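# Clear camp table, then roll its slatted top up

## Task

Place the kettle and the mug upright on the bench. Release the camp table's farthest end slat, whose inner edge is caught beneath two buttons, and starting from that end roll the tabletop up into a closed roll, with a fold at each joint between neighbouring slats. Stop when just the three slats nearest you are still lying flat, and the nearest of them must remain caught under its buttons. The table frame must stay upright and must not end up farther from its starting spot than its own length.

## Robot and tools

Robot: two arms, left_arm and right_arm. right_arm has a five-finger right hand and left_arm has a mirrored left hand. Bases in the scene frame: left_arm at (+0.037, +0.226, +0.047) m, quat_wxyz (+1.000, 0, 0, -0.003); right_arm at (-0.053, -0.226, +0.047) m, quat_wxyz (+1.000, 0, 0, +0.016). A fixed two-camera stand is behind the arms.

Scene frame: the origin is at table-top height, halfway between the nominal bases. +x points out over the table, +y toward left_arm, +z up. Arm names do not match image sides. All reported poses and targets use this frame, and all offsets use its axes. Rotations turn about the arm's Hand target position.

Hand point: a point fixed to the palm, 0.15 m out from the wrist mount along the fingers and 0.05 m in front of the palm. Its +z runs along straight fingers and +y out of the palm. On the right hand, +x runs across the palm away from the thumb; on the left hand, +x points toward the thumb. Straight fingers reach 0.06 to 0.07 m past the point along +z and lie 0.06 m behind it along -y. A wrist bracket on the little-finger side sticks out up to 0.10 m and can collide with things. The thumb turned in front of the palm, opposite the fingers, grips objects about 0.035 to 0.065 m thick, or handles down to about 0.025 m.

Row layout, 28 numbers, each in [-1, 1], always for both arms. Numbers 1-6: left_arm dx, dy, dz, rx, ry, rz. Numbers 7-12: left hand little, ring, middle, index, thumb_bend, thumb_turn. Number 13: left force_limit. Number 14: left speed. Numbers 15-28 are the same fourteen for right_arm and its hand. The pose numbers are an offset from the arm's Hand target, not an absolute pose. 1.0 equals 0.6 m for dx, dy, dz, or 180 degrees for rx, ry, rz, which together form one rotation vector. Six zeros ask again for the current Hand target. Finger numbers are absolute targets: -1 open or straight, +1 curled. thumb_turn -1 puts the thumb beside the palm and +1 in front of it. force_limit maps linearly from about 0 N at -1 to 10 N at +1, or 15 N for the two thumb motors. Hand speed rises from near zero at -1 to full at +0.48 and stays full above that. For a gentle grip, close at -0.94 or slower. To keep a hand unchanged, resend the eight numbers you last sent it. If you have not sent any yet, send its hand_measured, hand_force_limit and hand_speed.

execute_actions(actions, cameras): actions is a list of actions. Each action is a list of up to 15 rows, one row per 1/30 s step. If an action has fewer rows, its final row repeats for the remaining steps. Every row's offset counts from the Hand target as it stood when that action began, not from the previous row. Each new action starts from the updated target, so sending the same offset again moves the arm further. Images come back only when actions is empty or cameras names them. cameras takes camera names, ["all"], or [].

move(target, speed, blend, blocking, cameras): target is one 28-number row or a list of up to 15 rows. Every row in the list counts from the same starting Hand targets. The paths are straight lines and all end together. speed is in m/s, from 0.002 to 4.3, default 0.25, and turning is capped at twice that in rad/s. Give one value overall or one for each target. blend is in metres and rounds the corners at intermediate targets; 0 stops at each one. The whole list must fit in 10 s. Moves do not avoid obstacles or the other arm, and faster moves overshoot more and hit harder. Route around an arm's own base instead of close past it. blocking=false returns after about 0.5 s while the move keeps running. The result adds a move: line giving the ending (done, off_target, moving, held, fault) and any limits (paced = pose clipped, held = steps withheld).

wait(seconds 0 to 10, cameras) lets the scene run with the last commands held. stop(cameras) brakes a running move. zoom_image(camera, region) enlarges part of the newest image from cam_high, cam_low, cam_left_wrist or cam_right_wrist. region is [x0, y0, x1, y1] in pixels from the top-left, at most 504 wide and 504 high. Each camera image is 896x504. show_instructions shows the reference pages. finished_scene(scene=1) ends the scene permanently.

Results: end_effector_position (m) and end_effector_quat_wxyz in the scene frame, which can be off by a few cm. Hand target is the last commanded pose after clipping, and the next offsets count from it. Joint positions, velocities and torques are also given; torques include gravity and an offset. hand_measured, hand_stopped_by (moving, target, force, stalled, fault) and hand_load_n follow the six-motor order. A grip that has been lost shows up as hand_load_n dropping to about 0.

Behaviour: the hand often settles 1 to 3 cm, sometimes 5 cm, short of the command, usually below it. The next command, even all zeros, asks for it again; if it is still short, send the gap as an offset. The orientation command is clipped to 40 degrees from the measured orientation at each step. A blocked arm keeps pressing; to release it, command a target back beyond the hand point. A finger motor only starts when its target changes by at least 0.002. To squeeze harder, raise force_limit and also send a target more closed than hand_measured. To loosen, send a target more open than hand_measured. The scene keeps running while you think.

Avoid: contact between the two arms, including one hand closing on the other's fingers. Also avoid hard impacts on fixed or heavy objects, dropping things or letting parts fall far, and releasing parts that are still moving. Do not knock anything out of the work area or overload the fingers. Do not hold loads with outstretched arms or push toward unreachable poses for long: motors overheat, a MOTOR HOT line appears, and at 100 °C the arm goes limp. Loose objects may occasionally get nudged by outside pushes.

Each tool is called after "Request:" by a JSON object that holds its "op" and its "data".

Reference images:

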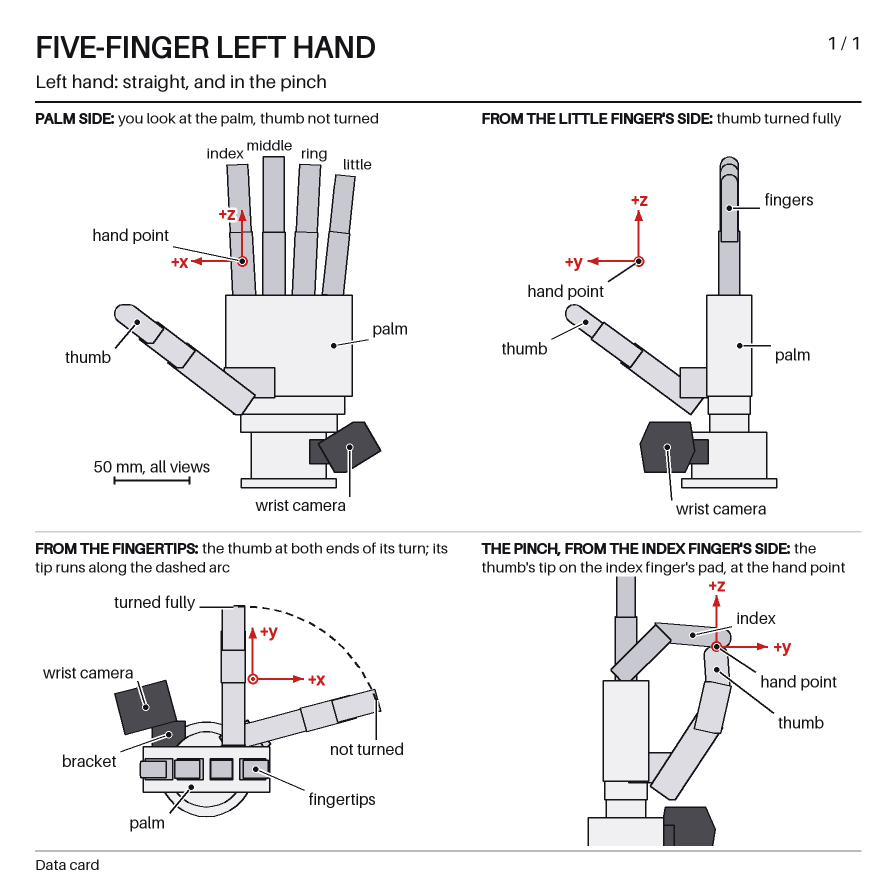

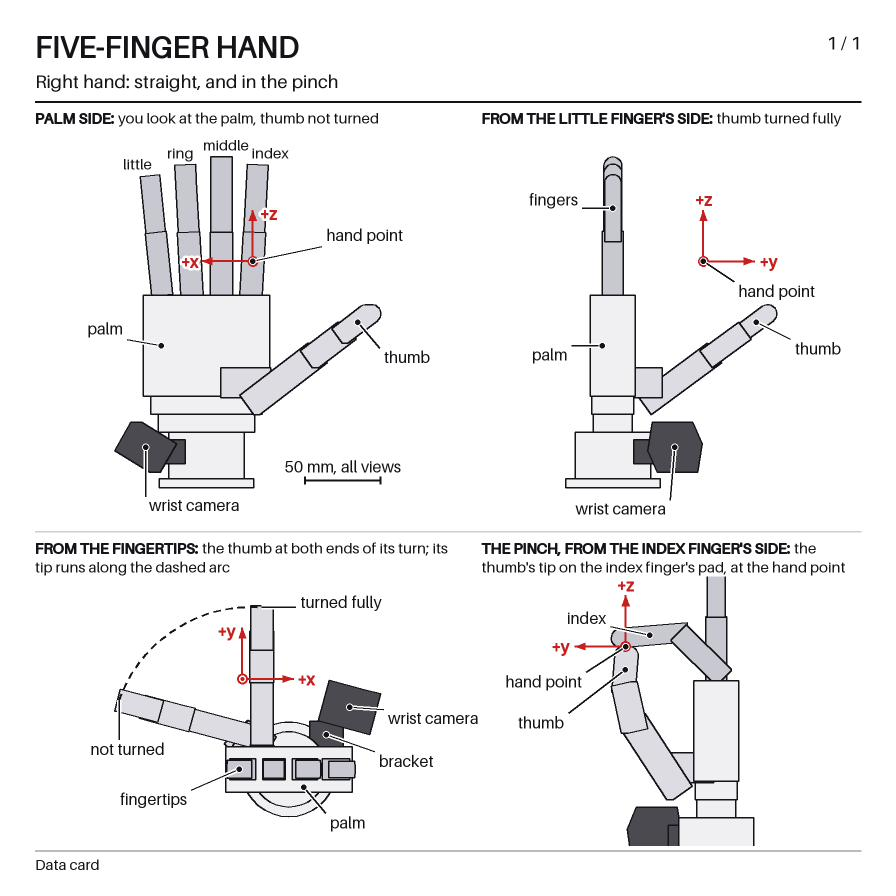

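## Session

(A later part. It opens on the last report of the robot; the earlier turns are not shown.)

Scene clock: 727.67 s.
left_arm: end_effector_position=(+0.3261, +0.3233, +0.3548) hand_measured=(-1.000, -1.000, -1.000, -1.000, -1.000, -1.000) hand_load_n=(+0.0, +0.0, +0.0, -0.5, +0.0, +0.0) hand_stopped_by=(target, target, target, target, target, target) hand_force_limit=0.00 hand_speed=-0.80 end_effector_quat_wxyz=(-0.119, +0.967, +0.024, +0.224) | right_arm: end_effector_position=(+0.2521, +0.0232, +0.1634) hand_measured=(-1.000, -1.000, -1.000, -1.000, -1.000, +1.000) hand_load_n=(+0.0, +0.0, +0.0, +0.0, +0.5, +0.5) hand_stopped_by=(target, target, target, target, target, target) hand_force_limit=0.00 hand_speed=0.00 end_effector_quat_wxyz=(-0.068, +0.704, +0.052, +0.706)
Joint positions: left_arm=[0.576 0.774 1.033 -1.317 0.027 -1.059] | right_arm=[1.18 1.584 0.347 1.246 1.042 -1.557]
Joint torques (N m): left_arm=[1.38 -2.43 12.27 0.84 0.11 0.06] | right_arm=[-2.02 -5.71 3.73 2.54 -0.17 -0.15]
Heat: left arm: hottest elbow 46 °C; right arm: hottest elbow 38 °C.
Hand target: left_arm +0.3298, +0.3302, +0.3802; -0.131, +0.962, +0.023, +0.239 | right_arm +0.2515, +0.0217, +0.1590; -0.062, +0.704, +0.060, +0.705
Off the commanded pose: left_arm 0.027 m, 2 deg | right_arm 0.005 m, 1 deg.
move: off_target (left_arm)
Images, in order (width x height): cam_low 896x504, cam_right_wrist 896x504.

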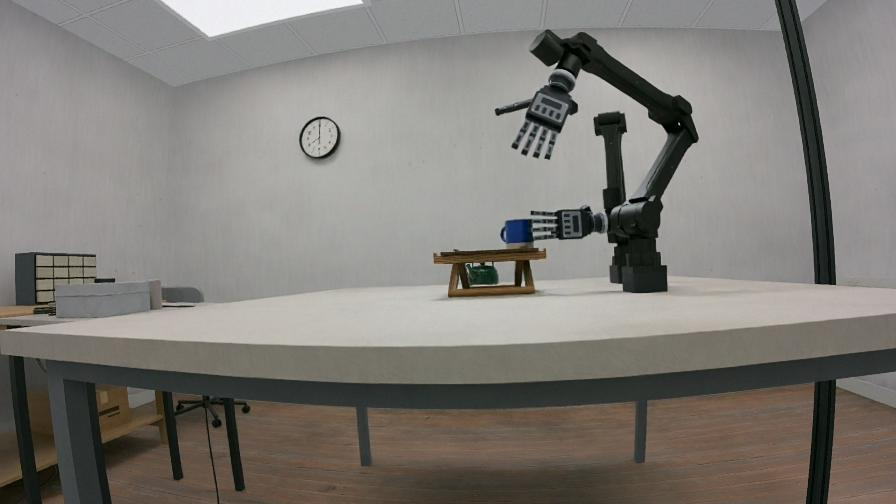

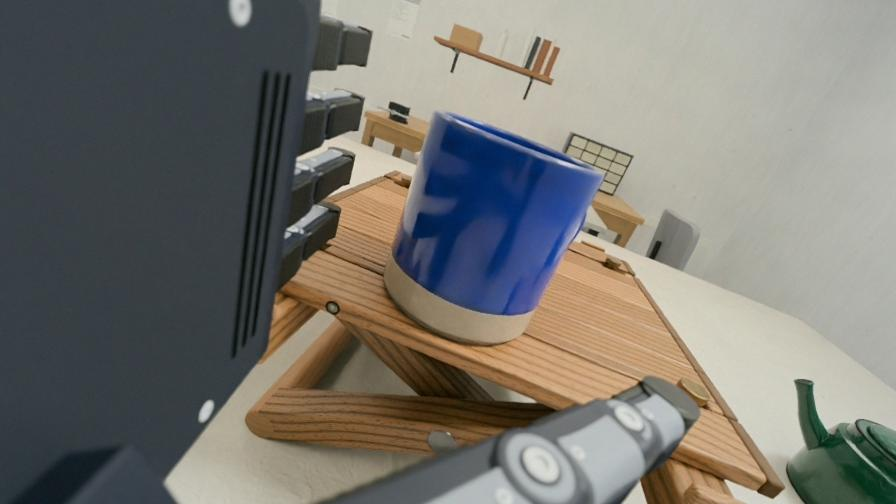

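Request:
{"op": "move", "data": {"target": [0,0,0,0,0,0,-1,-1,-1,-1,-1,-1,0,-0.8,0.0768,-0.004,0,0,0,0,-1,-1,-1,-1,-1,1,0,0], "speed": 0.08, "cameras": ["cam_low","cam_right_wrist"]}}

Request:
{"op": "zoom_image", "data": {"camera": "cam_low", "region": [480, 190, 600, 280]}}

Scene clock: 739.00 s.
left_arm: end_effector_position=(+0.3261, +0.3233, +0.3548) hand_measured=(-1.000, -1.000, -1.000, -1.000, -1.000, -1.000) hand_load_n=(+0.0, +0.5, +0.0, +0.0, +0.0, +0.0) hand_stopped_by=(target, target, target, target, target, target) hand_force_limit=0.00 hand_speed=-0.80 end_effector_quat_wxyz=(-0.119, +0.967, +0.024, +0.224) | right_arm: end_effector_position=(+0.2895, +0.0157, +0.1586) hand_measured=(-1.000, -1.000, -1.000, -1.000, -1.000, +1.000) hand_load_n=(+0.0, +0.0, +0.0, +0.5, +0.0, +0.0) hand_stopped_by=(target, target, target, target, target, target) hand_force_limit=0.00 hand_speed=0.00 end_effector_quat_wxyz=(-0.069, +0.705, +0.060, +0.703)
Joint positions: left_arm=[0.576 0.774 1.033 -1.317 0.027 -1.059] | right_arm=[1.052 1.61 0.363 1.246 0.9 -1.557]
Joint torques (N m): left_arm=[1.2 -1.96 12.37 0.92 0.1 0.06] | right_arm=[-2.78 -6.12 6.05 1.78 -0.12 -0.08]
Heat: left arm: hottest elbow 47 °C; right arm: hottest elbow 37 °C.
Hand target: left_arm +0.3298, +0.3302, +0.3802; -0.131, +0.962, +0.023, +0.239 | right_arm +0.2975, +0.0193, +0.1590; -0.062, +0.704, +0.060, +0.705
Off the commanded pose: left_arm 0.027 m, 2 deg | right_arm 0.009 m, 1 deg.
move: off_target (left_arm)
Images, in order (width x height): cam_low 896x504, cam_right_wrist 896x504.

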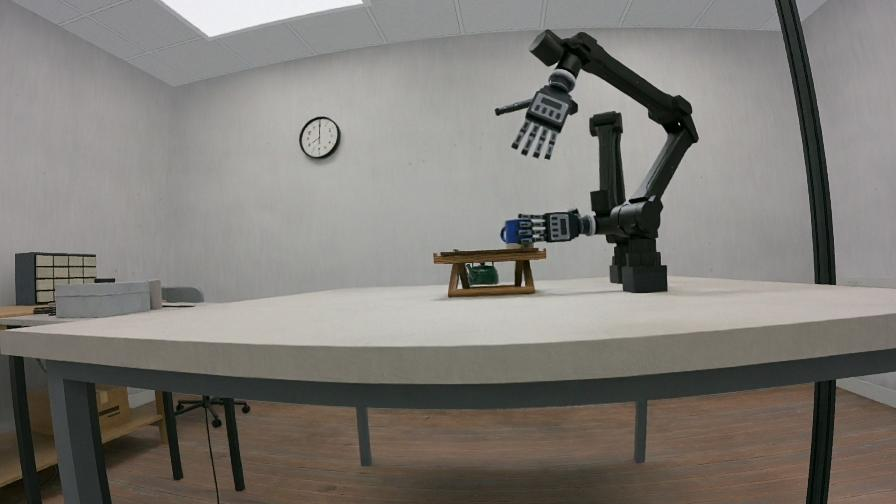

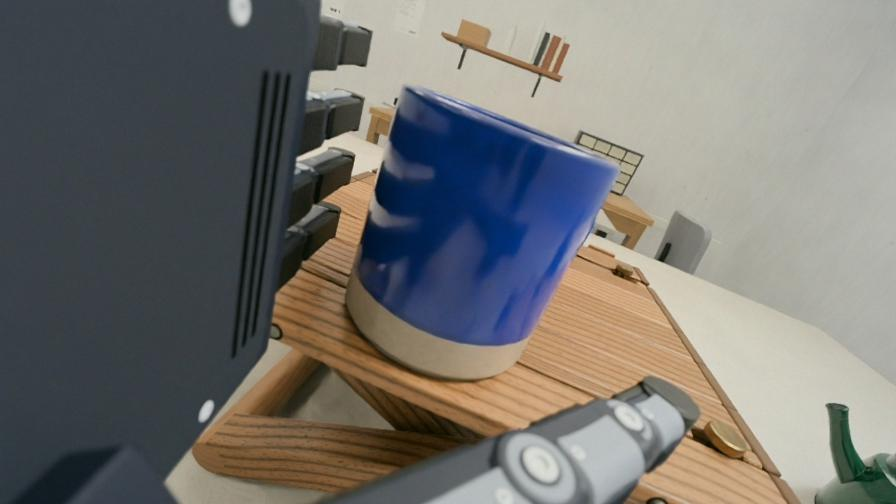

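Scaled by 4.200 from the camera's 896x504 image, which has a finer 1280x720 frame.

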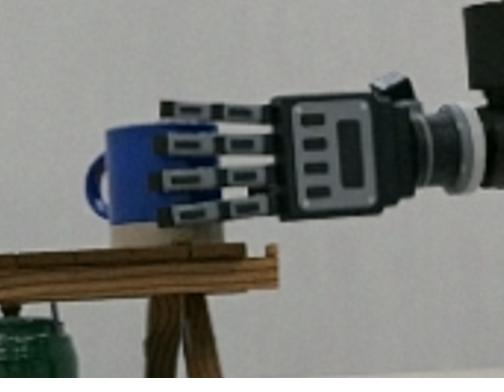

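Request:
{"op": "move", "data": {"target": [0,0,0,0,0,0,-1,-1,-1,-1,-1,-1,0,-0.8,0.059,0,0.01,0,0,0,-1,-1,-1,-1,-1,1,0,0], "speed": 0.06, "cameras": ["cam_low","cam_right_wrist"]}}

Request:
{"op": "zoom_image", "data": {"camera": "cam_low", "region": [480, 190, 600, 280]}}

Scene clock: 748.10 s.
left_arm: end_effector_position=(+0.3261, +0.3233, +0.3548) hand_measured=(-1.000, -1.000, -1.000, -1.000, -1.000, -1.000) hand_load_n=(+0.0, +0.0, +0.0, +0.0, +0.0, +0.0) hand_stopped_by=(target, target, target, target, target, target) hand_force_limit=0.00 hand_speed=-0.80 end_effector_quat_wxyz=(-0.119, +0.967, +0.024, +0.224) | right_arm: end_effector_position=(+0.3239, +0.0161, +0.1656) hand_measured=(-1.000, -1.000, -1.000, -1.000, -1.000, +1.000) hand_load_n=(+0.0, +0.0, +0.0, +0.0, +0.0, +0.0) hand_stopped_by=(target, target, target, target, target, target) hand_force_limit=0.00 hand_speed=0.00 end_effector_quat_wxyz=(-0.072, +0.703, +0.058, +0.705)
Joint positions: left_arm=[0.576 0.774 1.033 -1.317 0.027 -1.059] | right_arm=[0.957 1.614 0.412 1.208 0.805 -1.557]
Joint torques (N m): left_arm=[1.49 -2.43 12.31 0.85 0.12 0.06] | right_arm=[-2.37 -5.89 6.67 1.57 -0.12 -0.12]
Heat: left arm: hottest elbow 48 °C; right arm: hottest elbow 37 °C.
Hand target: left_arm +0.3298, +0.3302, +0.3802; -0.131, +0.962, +0.023, +0.239 | right_arm +0.3329, +0.0193, +0.1650; -0.062, +0.704, +0.060, +0.705
Off the commanded pose: left_arm 0.027 m, 2 deg | right_arm 0.010 m, 1 deg.
move: off_target (left_arm)
Images, in order (width x height): cam_low 896x504, cam_right_wrist 896x504.

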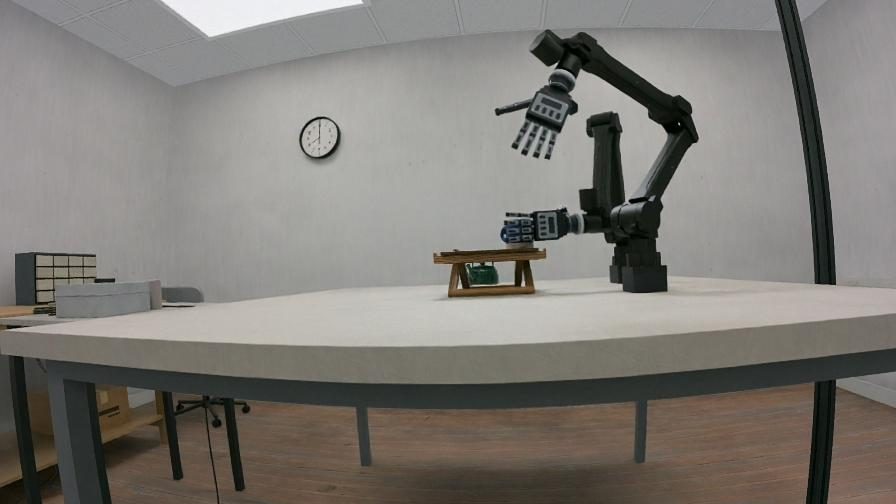

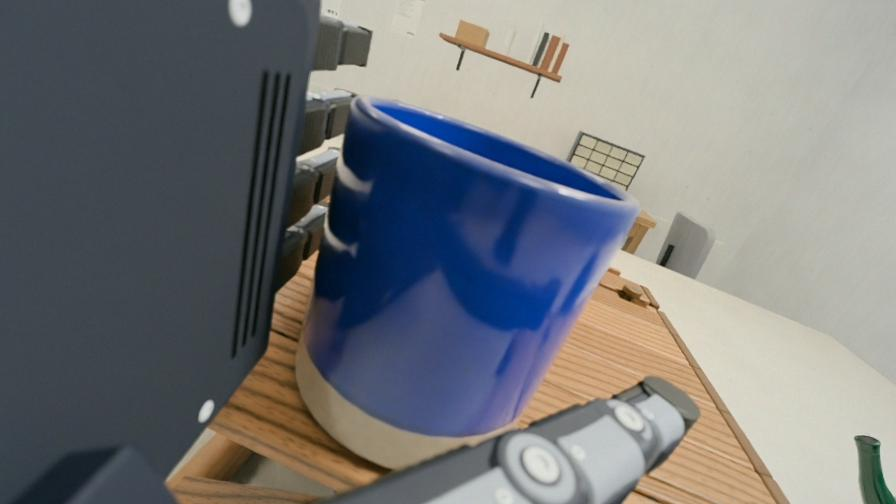

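Scaled by 4.200 from the camera's 896x504 image, which has a finer 1280x720 frame.

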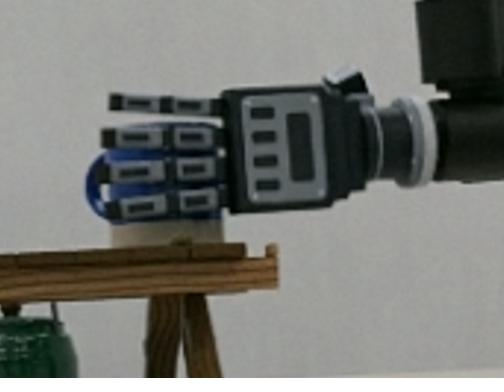

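Request:
{"op": "move", "data": {"target": [0,0,0,0,0,0,-1,-1,-1,-1,-1,-1,0,-0.8,0.022,0.003,0,0,0,0,-1,-1,-1,-1,-1,1,0,0], "speed": 0.05, "cameras": ["cam_low","cam_right_wrist","cam_high"]}}

Request:
{"op": "zoom_image", "data": {"camera": "cam_low", "region": [480, 190, 600, 280]}}

Scene clock: 756.20 s.
left_arm: end_effector_position=(+0.3261, +0.3233, +0.3548) hand_measured=(-1.000, -1.000, -1.000, -1.000, -1.000, -1.000) hand_load_n=(+0.0, +0.0, +0.0, +0.0, +0.0, +0.0) hand_stopped_by=(target, target, target, target, target, target) hand_force_limit=0.00 hand_speed=-0.80 end_effector_quat_wxyz=(-0.119, +0.967, +0.024, +0.224) | right_arm: end_effector_position=(+0.3366, +0.0184, +0.1659) hand_measured=(-1.000, -1.000, -1.000, -1.000, -1.000, +1.000) hand_load_n=(+0.0, +0.0, +0.0, +0.0, +0.0, +0.5) hand_stopped_by=(target, target, target, target, target, target) hand_force_limit=0.00 hand_speed=0.00 end_effector_quat_wxyz=(-0.072, +0.703, +0.058, +0.705)
Joint positions: left_arm=[0.576 0.774 1.033 -1.317 0.027 -1.059] | right_arm=[0.928 1.628 0.437 1.198 0.775 -1.557]
Joint torques (N m): left_arm=[1.49 -1.9 12.37 0.94 0.1 0.07] | right_arm=[-2.32 -7.24 6.89 1.37 -0.14 -0.1]
Heat: left arm: hottest elbow 48 °C; right arm: hottest elbow 37 °C.
Hand target: left_arm +0.3298, +0.3302, +0.3802; -0.131, +0.962, +0.023, +0.239 | right_arm +0.3462, +0.0212, +0.1651; -0.062, +0.704, +0.060, +0.705
Off the commanded pose: left_arm 0.027 m, 2 deg | right_arm 0.010 m, 1 deg.
move: off_target (left_arm)
Images, in order (width x height): cam_high 896x504, cam_low 896x504, cam_right_wrist 896x504.

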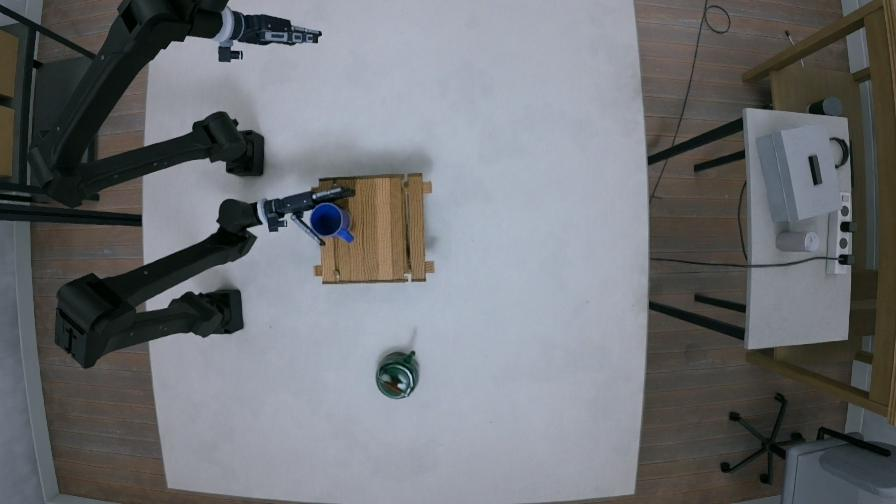

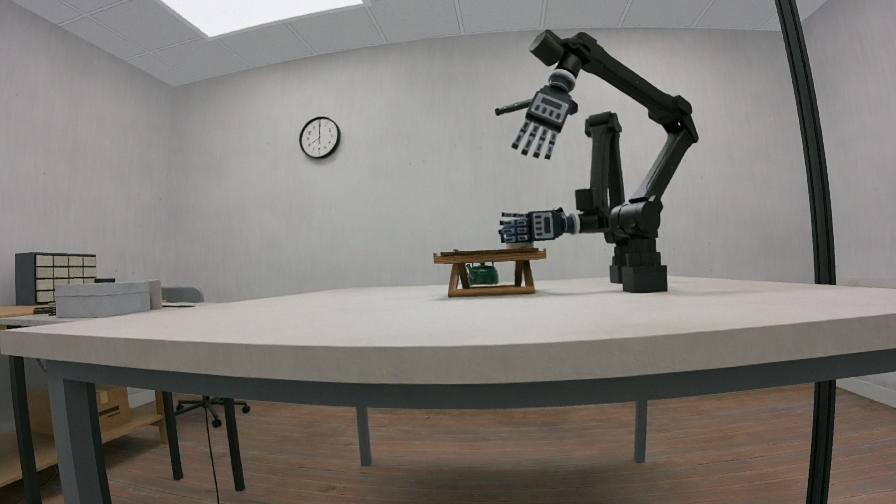

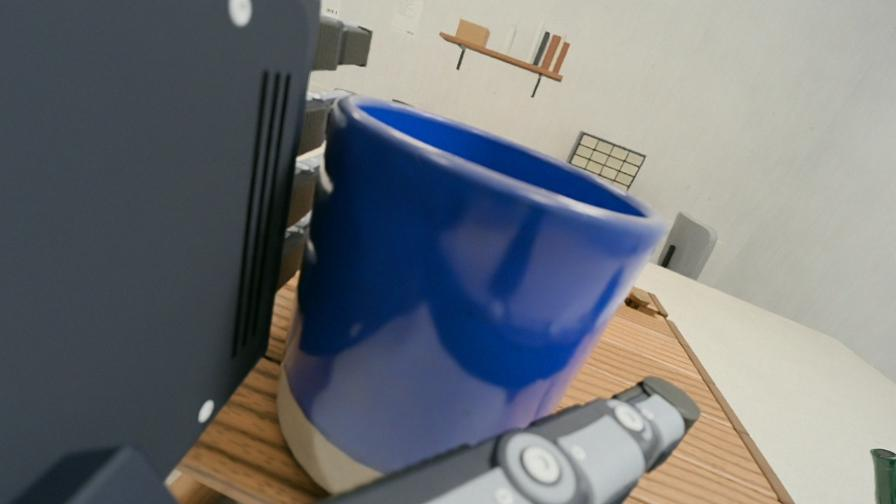

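Scaled by 4.200 from the camera's 896x504 image, which has a finer 1280x720 frame.

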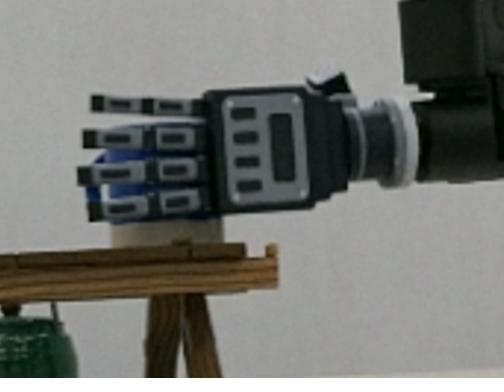

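Request:
{"op": "move", "data": {"target": [0,0,0,0,0,0,-1,-1,-1,-1,-1,-1,0,-0.8,0,0,0,0,0,0,-1,0.3,0.3,0.3,-1,1,-0.2,-0.8], "speed": 0.05, "cameras": ["cam_low","cam_right_wrist"]}}

Request:
{"op": "zoom_image", "data": {"camera": "cam_low", "region": [480, 190, 600, 280]}}

Scene clock: 761.90 s.
left_arm: end_effector_position=(+0.3261, +0.3233, +0.3548) hand_measured=(-1.000, -1.000, -1.000, -1.000, -1.000, -1.000) hand_load_n=(+0.0, +0.0, +0.0, +0.0, +0.0, +0.0) hand_stopped_by=(target, target, target, target, target, target) hand_force_limit=0.00 hand_speed=-0.80 end_effector_quat_wxyz=(-0.119, +0.967, +0.024, +0.224) | right_arm: end_effector_position=(+0.3375, +0.0204, +0.1656) hand_measured=(-1.000, -0.264, -0.284, -0.320, -1.000, +1.000) hand_load_n=(+0.0, +10.5, +8.0, +1.5, +3.0, +3.5) hand_stopped_by=(target, force, force, force, target, target) hand_force_limit=-0.20 hand_speed=-0.80 end_effector_quat_wxyz=(-0.073, +0.703, +0.061, +0.705)
Joint positions: left_arm=[0.576 0.774 1.033 -1.317 0.027 -1.059] | right_arm=[0.928 1.631 0.441 1.196 0.771 -1.558]
Joint torques (N m): left_arm=[1.55 -2.55 12.33 0.88 0.11 0.06] | right_arm=[-2.84 -6.77 6.48 1.51 0.04 -0.11]
Heat: left arm: hottest elbow 48 °C; right arm: hottest elbow 37 °C.
Hand target: left_arm +0.3298, +0.3302, +0.3802; -0.131, +0.962, +0.023, +0.239 | right_arm +0.3461, +0.0211, +0.1650; -0.062, +0.704, +0.060, +0.705
Off the commanded pose: left_arm 0.027 m, 2 deg | right_arm 0.009 m, 1 deg.
move: off_target (left_arm)
Images, in order (width x height): cam_low 896x504, cam_right_wrist 896x504.

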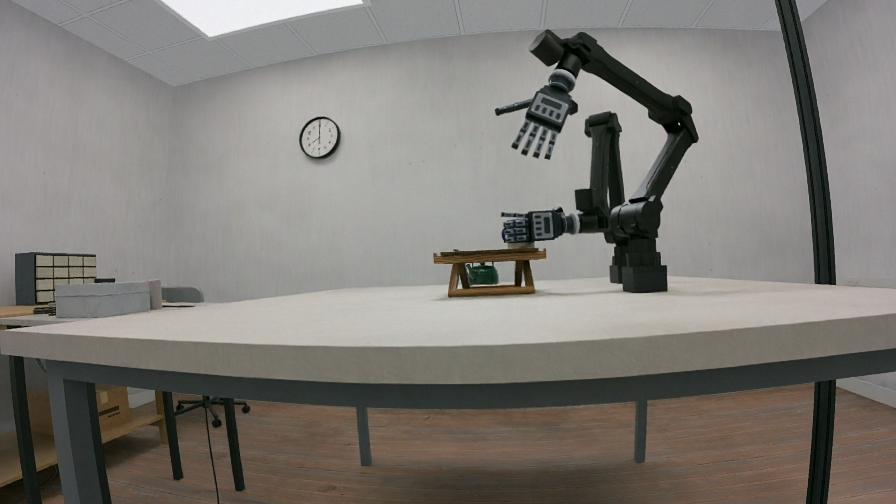

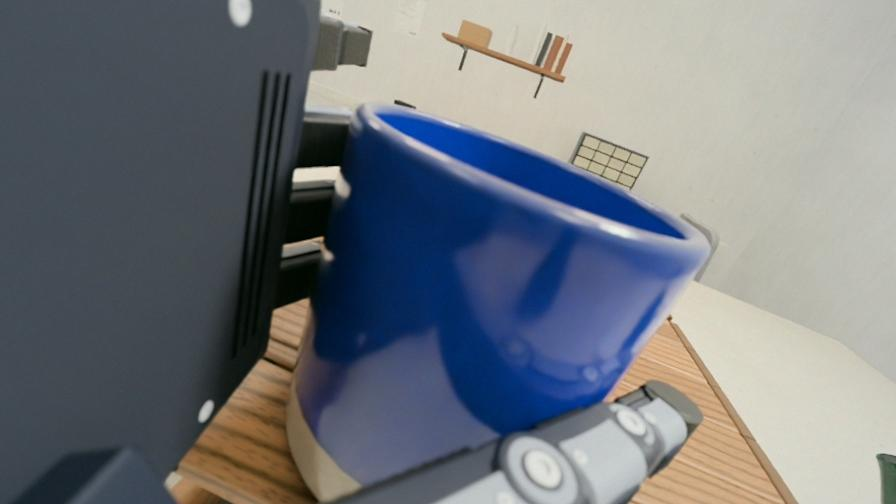

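Scaled by 4.200 from the camera's 896x504 image, which has a finer 1280x720 frame.

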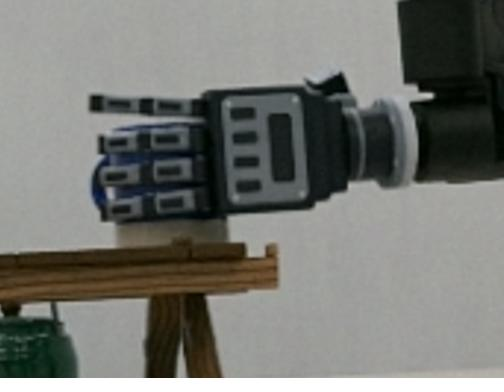

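Request:
{"op": "move", "data": {"target": [0,0,0,0,0,0,-1,-1,-1,-1,-1,-1,0,-0.8,0,0,0.08,0,0,0,-1,0.3,0.3,0.3,-1,1,-0.2,-0.8], "speed": 0.05, "cameras": ["cam_low","cam_right_wrist"]}}

Request:
{"op": "zoom_image", "data": {"camera": "cam_low", "region": [480, 190, 600, 280]}}

Scene clock: 767.13 s.
left_arm: end_effector_position=(+0.3261, +0.3233, +0.3548) hand_measured=(-1.000, -1.000, -1.000, -1.000, -1.000, -1.000) hand_load_n=(+0.0, +0.0, +0.0, +0.0, +0.0, +0.0) hand_stopped_by=(target, target, target, target, target, target) hand_force_limit=0.00 hand_speed=-0.80 end_effector_quat_wxyz=(-0.119, +0.967, +0.024, +0.224) | right_arm: end_effector_position=(+0.3339, +0.0152, +0.1878) hand_measured=(-1.000, -0.264, -0.284, -0.320, -1.000, +1.000) hand_load_n=(+0.0, +8.5, +8.0, +2.5, +3.5, +6.0) hand_stopped_by=(target, force, force, force, target, target) hand_force_limit=-0.20 hand_speed=-0.80 end_effector_quat_wxyz=(-0.054, +0.718, +0.079, +0.689)
Joint positions: left_arm=[0.576 0.774 1.033 -1.317 0.027 -1.059] | right_arm=[0.928 1.489 0.444 0.984 0.77 -1.56]
Joint torques (N m): left_arm=[1.49 -2.14 12.36 0.88 0.11 0.05] | right_arm=[-3.02 -9.88 9.11 1.77 0.12 -0.11]
Heat: left arm: hottest elbow 48 °C; right arm: hottest elbow 36 °C.
Hand target: left_arm +0.3298, +0.3302, +0.3802; -0.131, +0.962, +0.023, +0.239 | right_arm +0.3461, +0.0212, +0.2131; -0.062, +0.704, +0.060, +0.705
Off the commanded pose: left_arm 0.027 m, 2 deg | right_arm 0.029 m, 3 deg.
move: off_target (left_arm, right_arm)
Images, in order (width x height): cam_low 896x504, cam_right_wrist 896x504.

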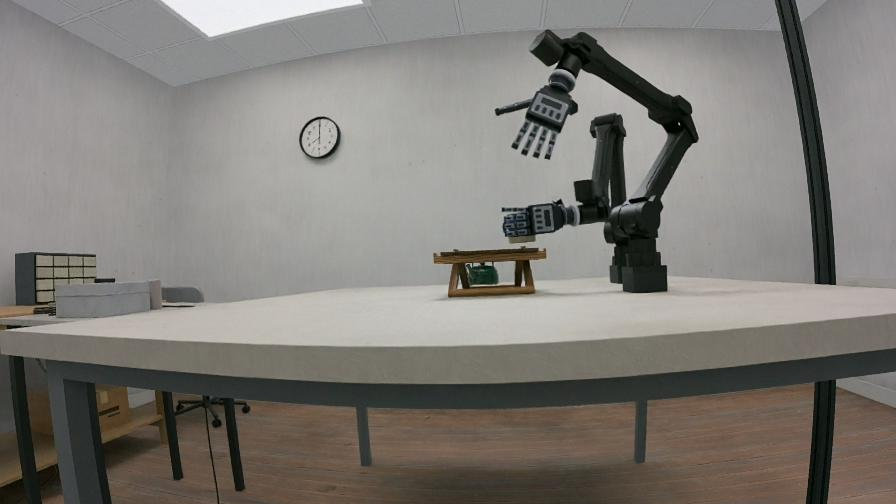

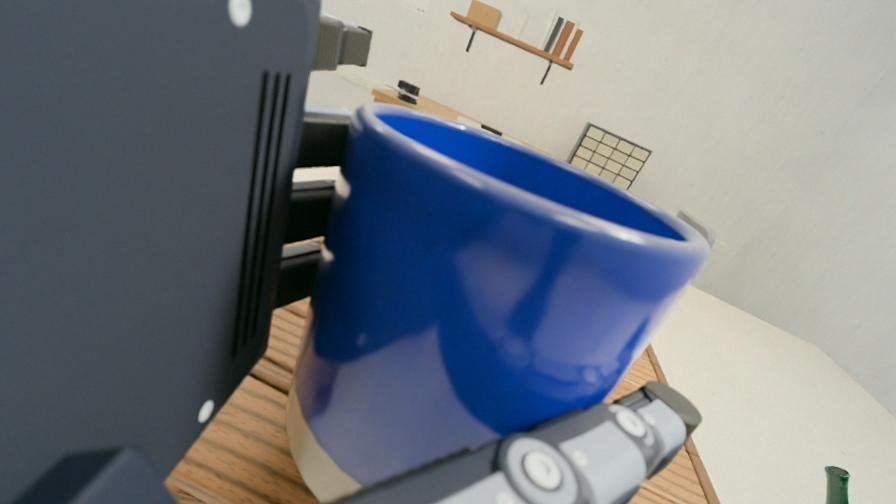

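Scaled by 4.200 from the camera's 896x504 image, which has a finer 1280x720 frame.

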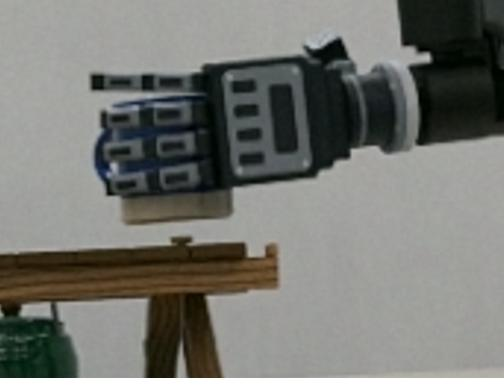

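Request:
{"op": "move", "data": {"target": [[0,0,0,0,0,0,-1,-1,-1,-1,-1,-1,0,-0.8,0,0,0.117,0,0,0,-1,0.3,0.3,0.3,-1,1,-0.2,-0.8],[0,0,0,0,0,0,-1,-1,-1,-1,-1,-1,0,-0.8,0.74,-0.6,0.117,0,0,-0.0944,-1,0.3,0.3,0.3,-1,1,-0.2,-0.8]], "speed": [0.1, 0.15], "cameras": ["cam_low","cam_right_wrist","cam_high"]}}

Scene clock: 806.63 s.
left_arm: end_effector_position=(+0.3261, +0.3233, +0.3548) hand_measured=(-1.000, -1.000, -1.000, -1.000, -1.000, -1.000) hand_load_n=(+0.0, +0.0, +0.0, +0.0, +0.0, +0.0) hand_stopped_by=(target, target, target, target, target, target) hand_force_limit=0.00 hand_speed=-0.80 end_effector_quat_wxyz=(-0.119, +0.967, +0.024, +0.224) | right_arm: end_effector_position=(+0.7699, -0.3307, +0.2450) hand_measured=(-1.000, -0.264, -0.284, -0.320, -1.000, +1.000) hand_load_n=(+0.0, +8.5, +8.0, +2.0, +3.0, +6.0) hand_stopped_by=(target, force, force, force, target, target) hand_force_limit=-0.20 hand_speed=-0.80 end_effector_quat_wxyz=(+0.038, +0.729, -0.045, +0.682)
Joint positions: left_arm=[0.576 0.774 1.033 -1.317 0.027 -1.059] | right_arm=[-0.066 1.998 1.448 0.482 0.083 -1.56]
Joint torques (N m): left_arm=[1.61 -2.26 12.36 0.84 0.12 0.06] | right_arm=[-2.67 -16.91 15.06 2.48 -0.1 -0.09]
Heat: left arm: hottest elbow 50 °C; right arm: hottest elbow 37 °C.
Hand target: left_arm +0.3298, +0.3302, +0.3802; -0.131, +0.962, +0.023, +0.239 | right_arm +0.7902, -0.3390, +0.2832; +0.043, +0.705, -0.044, +0.706
Off the commanded pose: left_arm 0.027 m, 2 deg | right_arm 0.044 m, 4 deg.
move: off_target (left_arm, right_arm)
Images, in order (width x height): cam_high 896x504, cam_low 896x504, cam_right_wrist 896x504.

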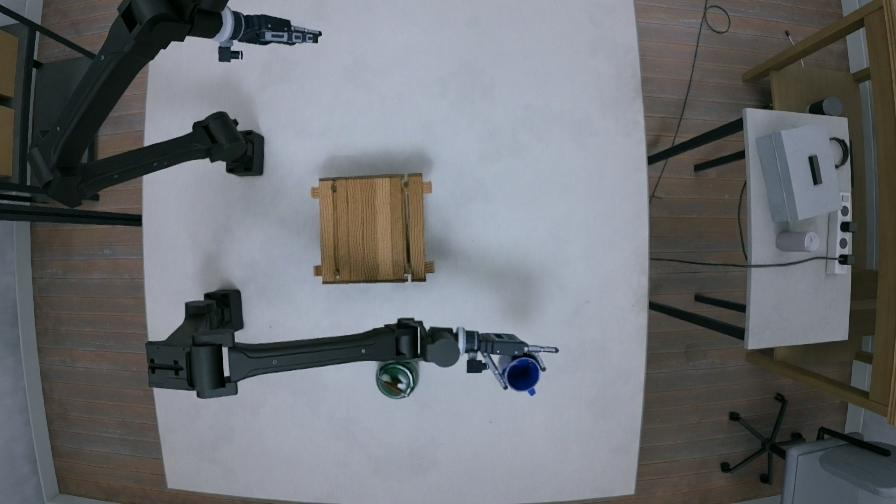

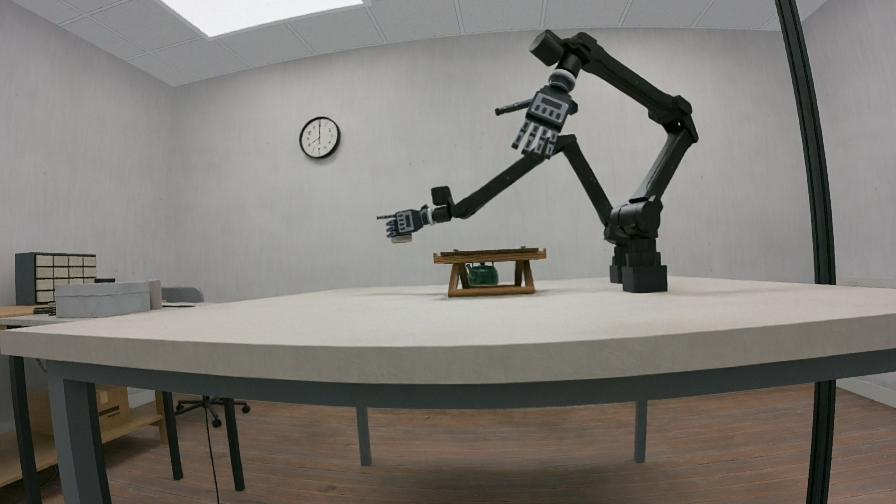

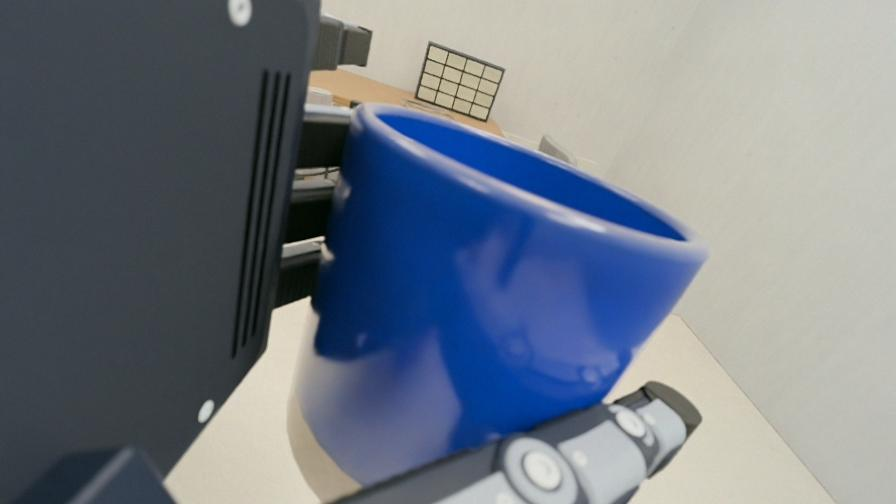

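Request:
{"op": "move", "data": {"target": [0,0,0,0,0,0,-1,-1,-1,-1,-1,-1,0,-0.8,0,0,-0.305,0,0,0,-1,0.3,0.3,0.3,-1,1,-0.2,-0.8], "speed": 0.12, "cameras": ["cam_low","cam_right_wrist"]}}

Request:
{"op": "zoom_image", "data": {"camera": "cam_low", "region": [360, 210, 480, 300]}}

Scene clock: 814.97 s.
left_arm: end_effector_position=(+0.3261, +0.3233, +0.3548) hand_measured=(-1.000, -1.000, -1.000, -1.000, -1.000, -1.000) hand_load_n=(+0.0, +0.0, +0.0, +0.0, +0.0, +0.0) hand_stopped_by=(target, target, target, target, target, target) hand_force_limit=0.00 hand_speed=-0.80 end_effector_quat_wxyz=(-0.119, +0.967, +0.024, +0.224) | right_arm: end_effector_position=(+0.7796, -0.3311, +0.0736) hand_measured=(-1.000, -0.264, -0.284, -0.320, -1.000, +1.000) hand_load_n=(+0.0, +8.5, +8.0, +2.5, +3.0, +6.0) hand_stopped_by=(target, force, force, force, target, target) hand_force_limit=-0.20 hand_speed=-0.80 end_effector_quat_wxyz=(+0.038, +0.729, -0.045, +0.682)
Joint positions: left_arm=[0.576 0.774 1.033 -1.317 0.027 -1.059] | right_arm=[-0.066 2.308 1.448 0.793 0.083 -1.56]
Joint torques (N m): left_arm=[1.44 -2.14 12.41 0.88 0.12 0.05] | right_arm=[-2.61 -18.55 9.29 4.11 -0.1 -0.09]
Heat: left arm: hottest elbow 50 °C; right arm: hottest elbow 37 °C.
Hand target: left_arm +0.3298, +0.3302, +0.3802; -0.131, +0.962, +0.023, +0.239 | right_arm +0.7901, -0.3389, +0.1002; +0.043, +0.705, -0.044, +0.707
Off the commanded pose: left_arm 0.027 m, 2 deg | right_arm 0.030 m, 4 deg.
move: off_target (left_arm, right_arm)
Images, in order (width x height): cam_low 896x504, cam_right_wrist 896x504.

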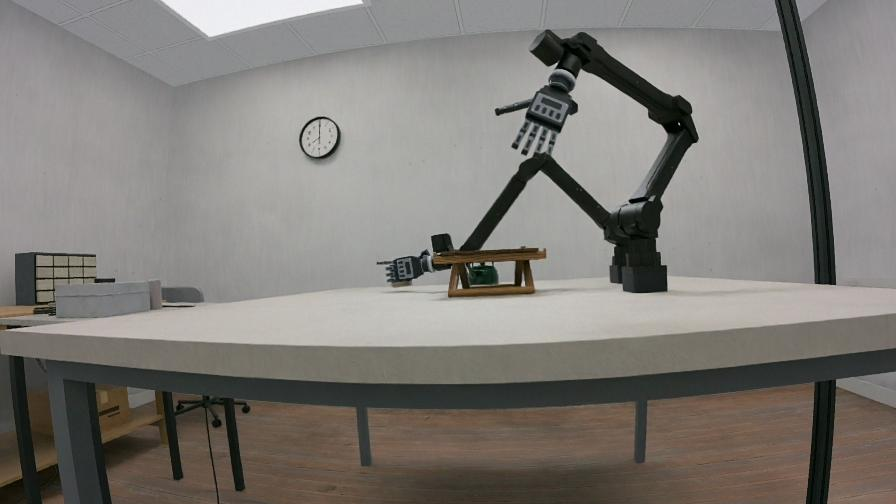

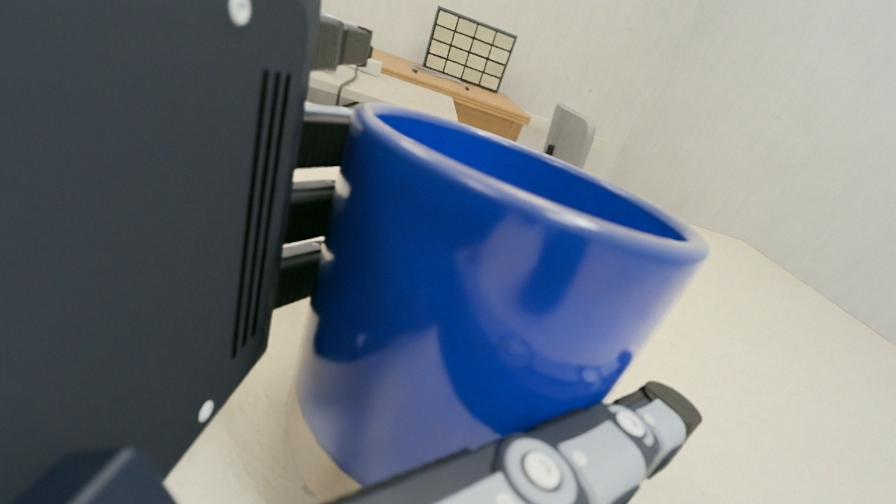

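Scaled by 4.200 from the camera's 896x504 image, which has a finer 1280x720 frame.

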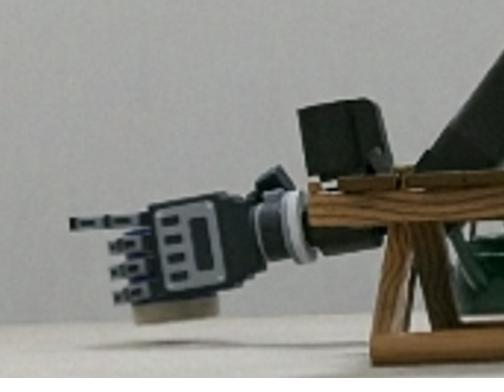

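Request:
{"op": "move", "data": {"target": [0,0,0,0,0,0,-1,-1,-1,-1,-1,-1,0,-0.8,0,0,-0.03,-0.003,-0.022,0,-1,0.3,0.3,0.3,-1,1,-0.2,-0.8], "speed": 0.05, "cameras": ["cam_low","cam_right_wrist"]}}

Request:
{"op": "zoom_image", "data": {"camera": "cam_low", "region": [360, 210, 480, 300]}}

Scene clock: 823.13 s.
left_arm: end_effector_position=(+0.3261, +0.3233, +0.3548) hand_measured=(-1.000, -1.000, -1.000, -1.000, -1.000, -1.000) hand_load_n=(+0.0, +0.0, +0.0, +0.0, +0.0, +0.0) hand_stopped_by=(target, target, target, target, target, target) hand_force_limit=0.00 hand_speed=-0.80 end_effector_quat_wxyz=(-0.119, +0.967, +0.024, +0.224) | right_arm: end_effector_position=(+0.7783, -0.3309, +0.0591) hand_measured=(-1.000, -0.264, -0.284, -0.320, -1.000, +1.000) hand_load_n=(+0.0, +9.0, +7.5, +2.5, +3.5, +6.0) hand_stopped_by=(target, force, force, force, target, target) hand_force_limit=-0.20 hand_speed=-0.80 end_effector_quat_wxyz=(+0.037, +0.705, -0.045, +0.707)
Joint positions: left_arm=[0.576 0.774 1.033 -1.317 0.027 -1.059] | right_arm=[-0.066 2.367 1.448 0.921 0.082 -1.561]
Joint torques (N m): left_arm=[1.49 -2.14 12.33 0.88 0.12 0.07] | right_arm=[-2.14 -18.84 9.89 3.99 -0.11 -0.17]
Heat: left arm: hottest elbow 50 °C; right arm: hottest elbow 37 °C.
Hand target: left_arm +0.3298, +0.3302, +0.3802; -0.131, +0.962, +0.023, +0.239 | right_arm +0.7902, -0.3389, +0.0824; +0.044, +0.680, -0.043, +0.731
Off the commanded pose: left_arm 0.027 m, 2 deg | right_arm 0.027 m, 4 deg.
move: off_target (left_arm, right_arm)
Images, in order (width x height): cam_low 896x504, cam_right_wrist 896x504.

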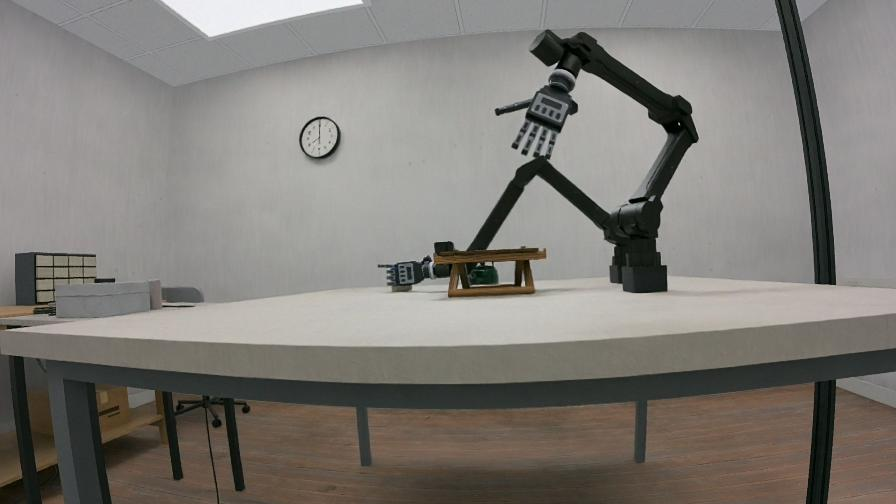

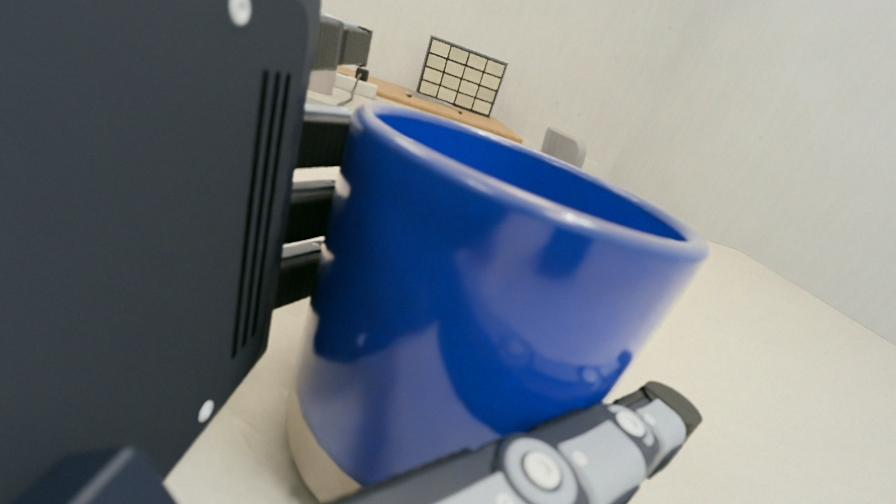

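Scaled by 4.200 from the camera's 896x504 image, which has a finer 1280x720 frame.

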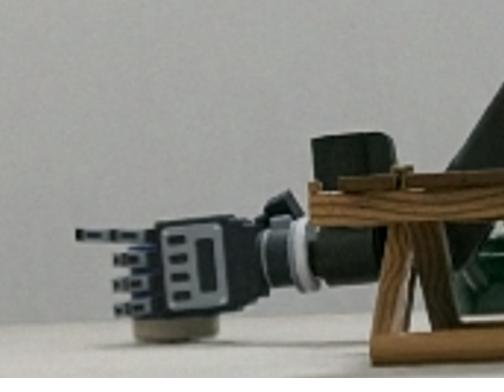

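Request:
{"op": "move", "data": {"target": [0,0,0,0,0,0,-1,-1,-1,-1,-1,-1,0,-0.8,0,0,-0.018,0,0,0,-1,0.3,0.3,0.3,-1,1,-0.2,-0.8], "speed": 0.04, "cameras": ["cam_low"]}}

Request:
{"op": "zoom_image", "data": {"camera": "cam_low", "region": [360, 210, 480, 300]}}

Scene clock: 826.43 s.
left_arm: end_effector_position=(+0.3261, +0.3233, +0.3548) hand_measured=(-1.000, -1.000, -1.000, -1.000, -1.000, -1.000) hand_load_n=(+0.0, +0.0, +0.0, +0.0, +0.0, -0.5) hand_stopped_by=(target, target, target, target, target, target) hand_force_limit=0.00 hand_speed=-0.80 end_effector_quat_wxyz=(-0.119, +0.967, +0.024, +0.224) | right_arm: end_effector_position=(+0.7777, -0.3308, +0.0568) hand_measured=(-1.000, -0.264, -0.284, -0.320, -1.000, +1.000) hand_load_n=(+0.0, +9.5, +8.0, +2.0, +3.0, +5.0) hand_stopped_by=(target, force, force, force, target, target) hand_force_limit=-0.20 hand_speed=-0.80 end_effector_quat_wxyz=(+0.037, +0.700, -0.045, +0.712)
Joint positions: left_arm=[0.576 0.774 1.033 -1.317 0.027 -1.059] | right_arm=[-0.066 2.378 1.448 0.945 0.081 -1.561]
Joint torques (N m): left_arm=[1.44 -2.32 12.25 0.9 0.12 0.07] | right_arm=[-2.43 -17.38 10.3 3.82 -0.09 -0.09]
Heat: left arm: hottest elbow 50 °C; right arm: hottest elbow 37 °C.
Hand target: left_arm +0.3298, +0.3302, +0.3802; -0.131, +0.962, +0.023, +0.239 | right_arm +0.7902, -0.3389, +0.0714; +0.044, +0.680, -0.043, +0.731
Off the commanded pose: left_arm 0.027 m, 2 deg | right_arm 0.021 m, 3 deg.
move: off_target (left_arm, right_arm)
Images, in order (width x height): cam_low 896x504.

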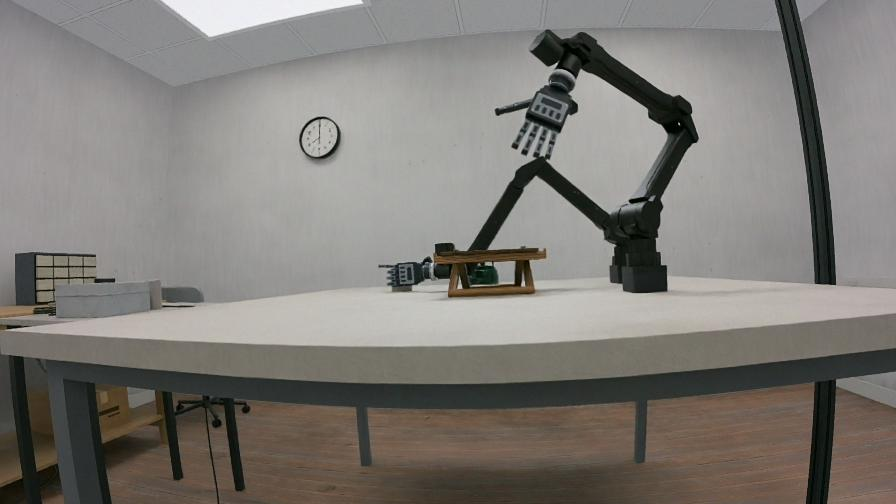

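Scaled by 4.200 from the camera's 896x504 image, which has a finer 1280x720 frame.

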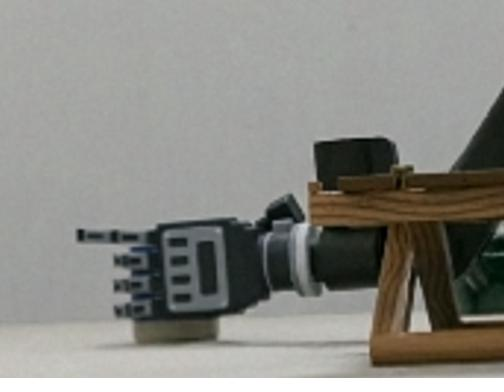

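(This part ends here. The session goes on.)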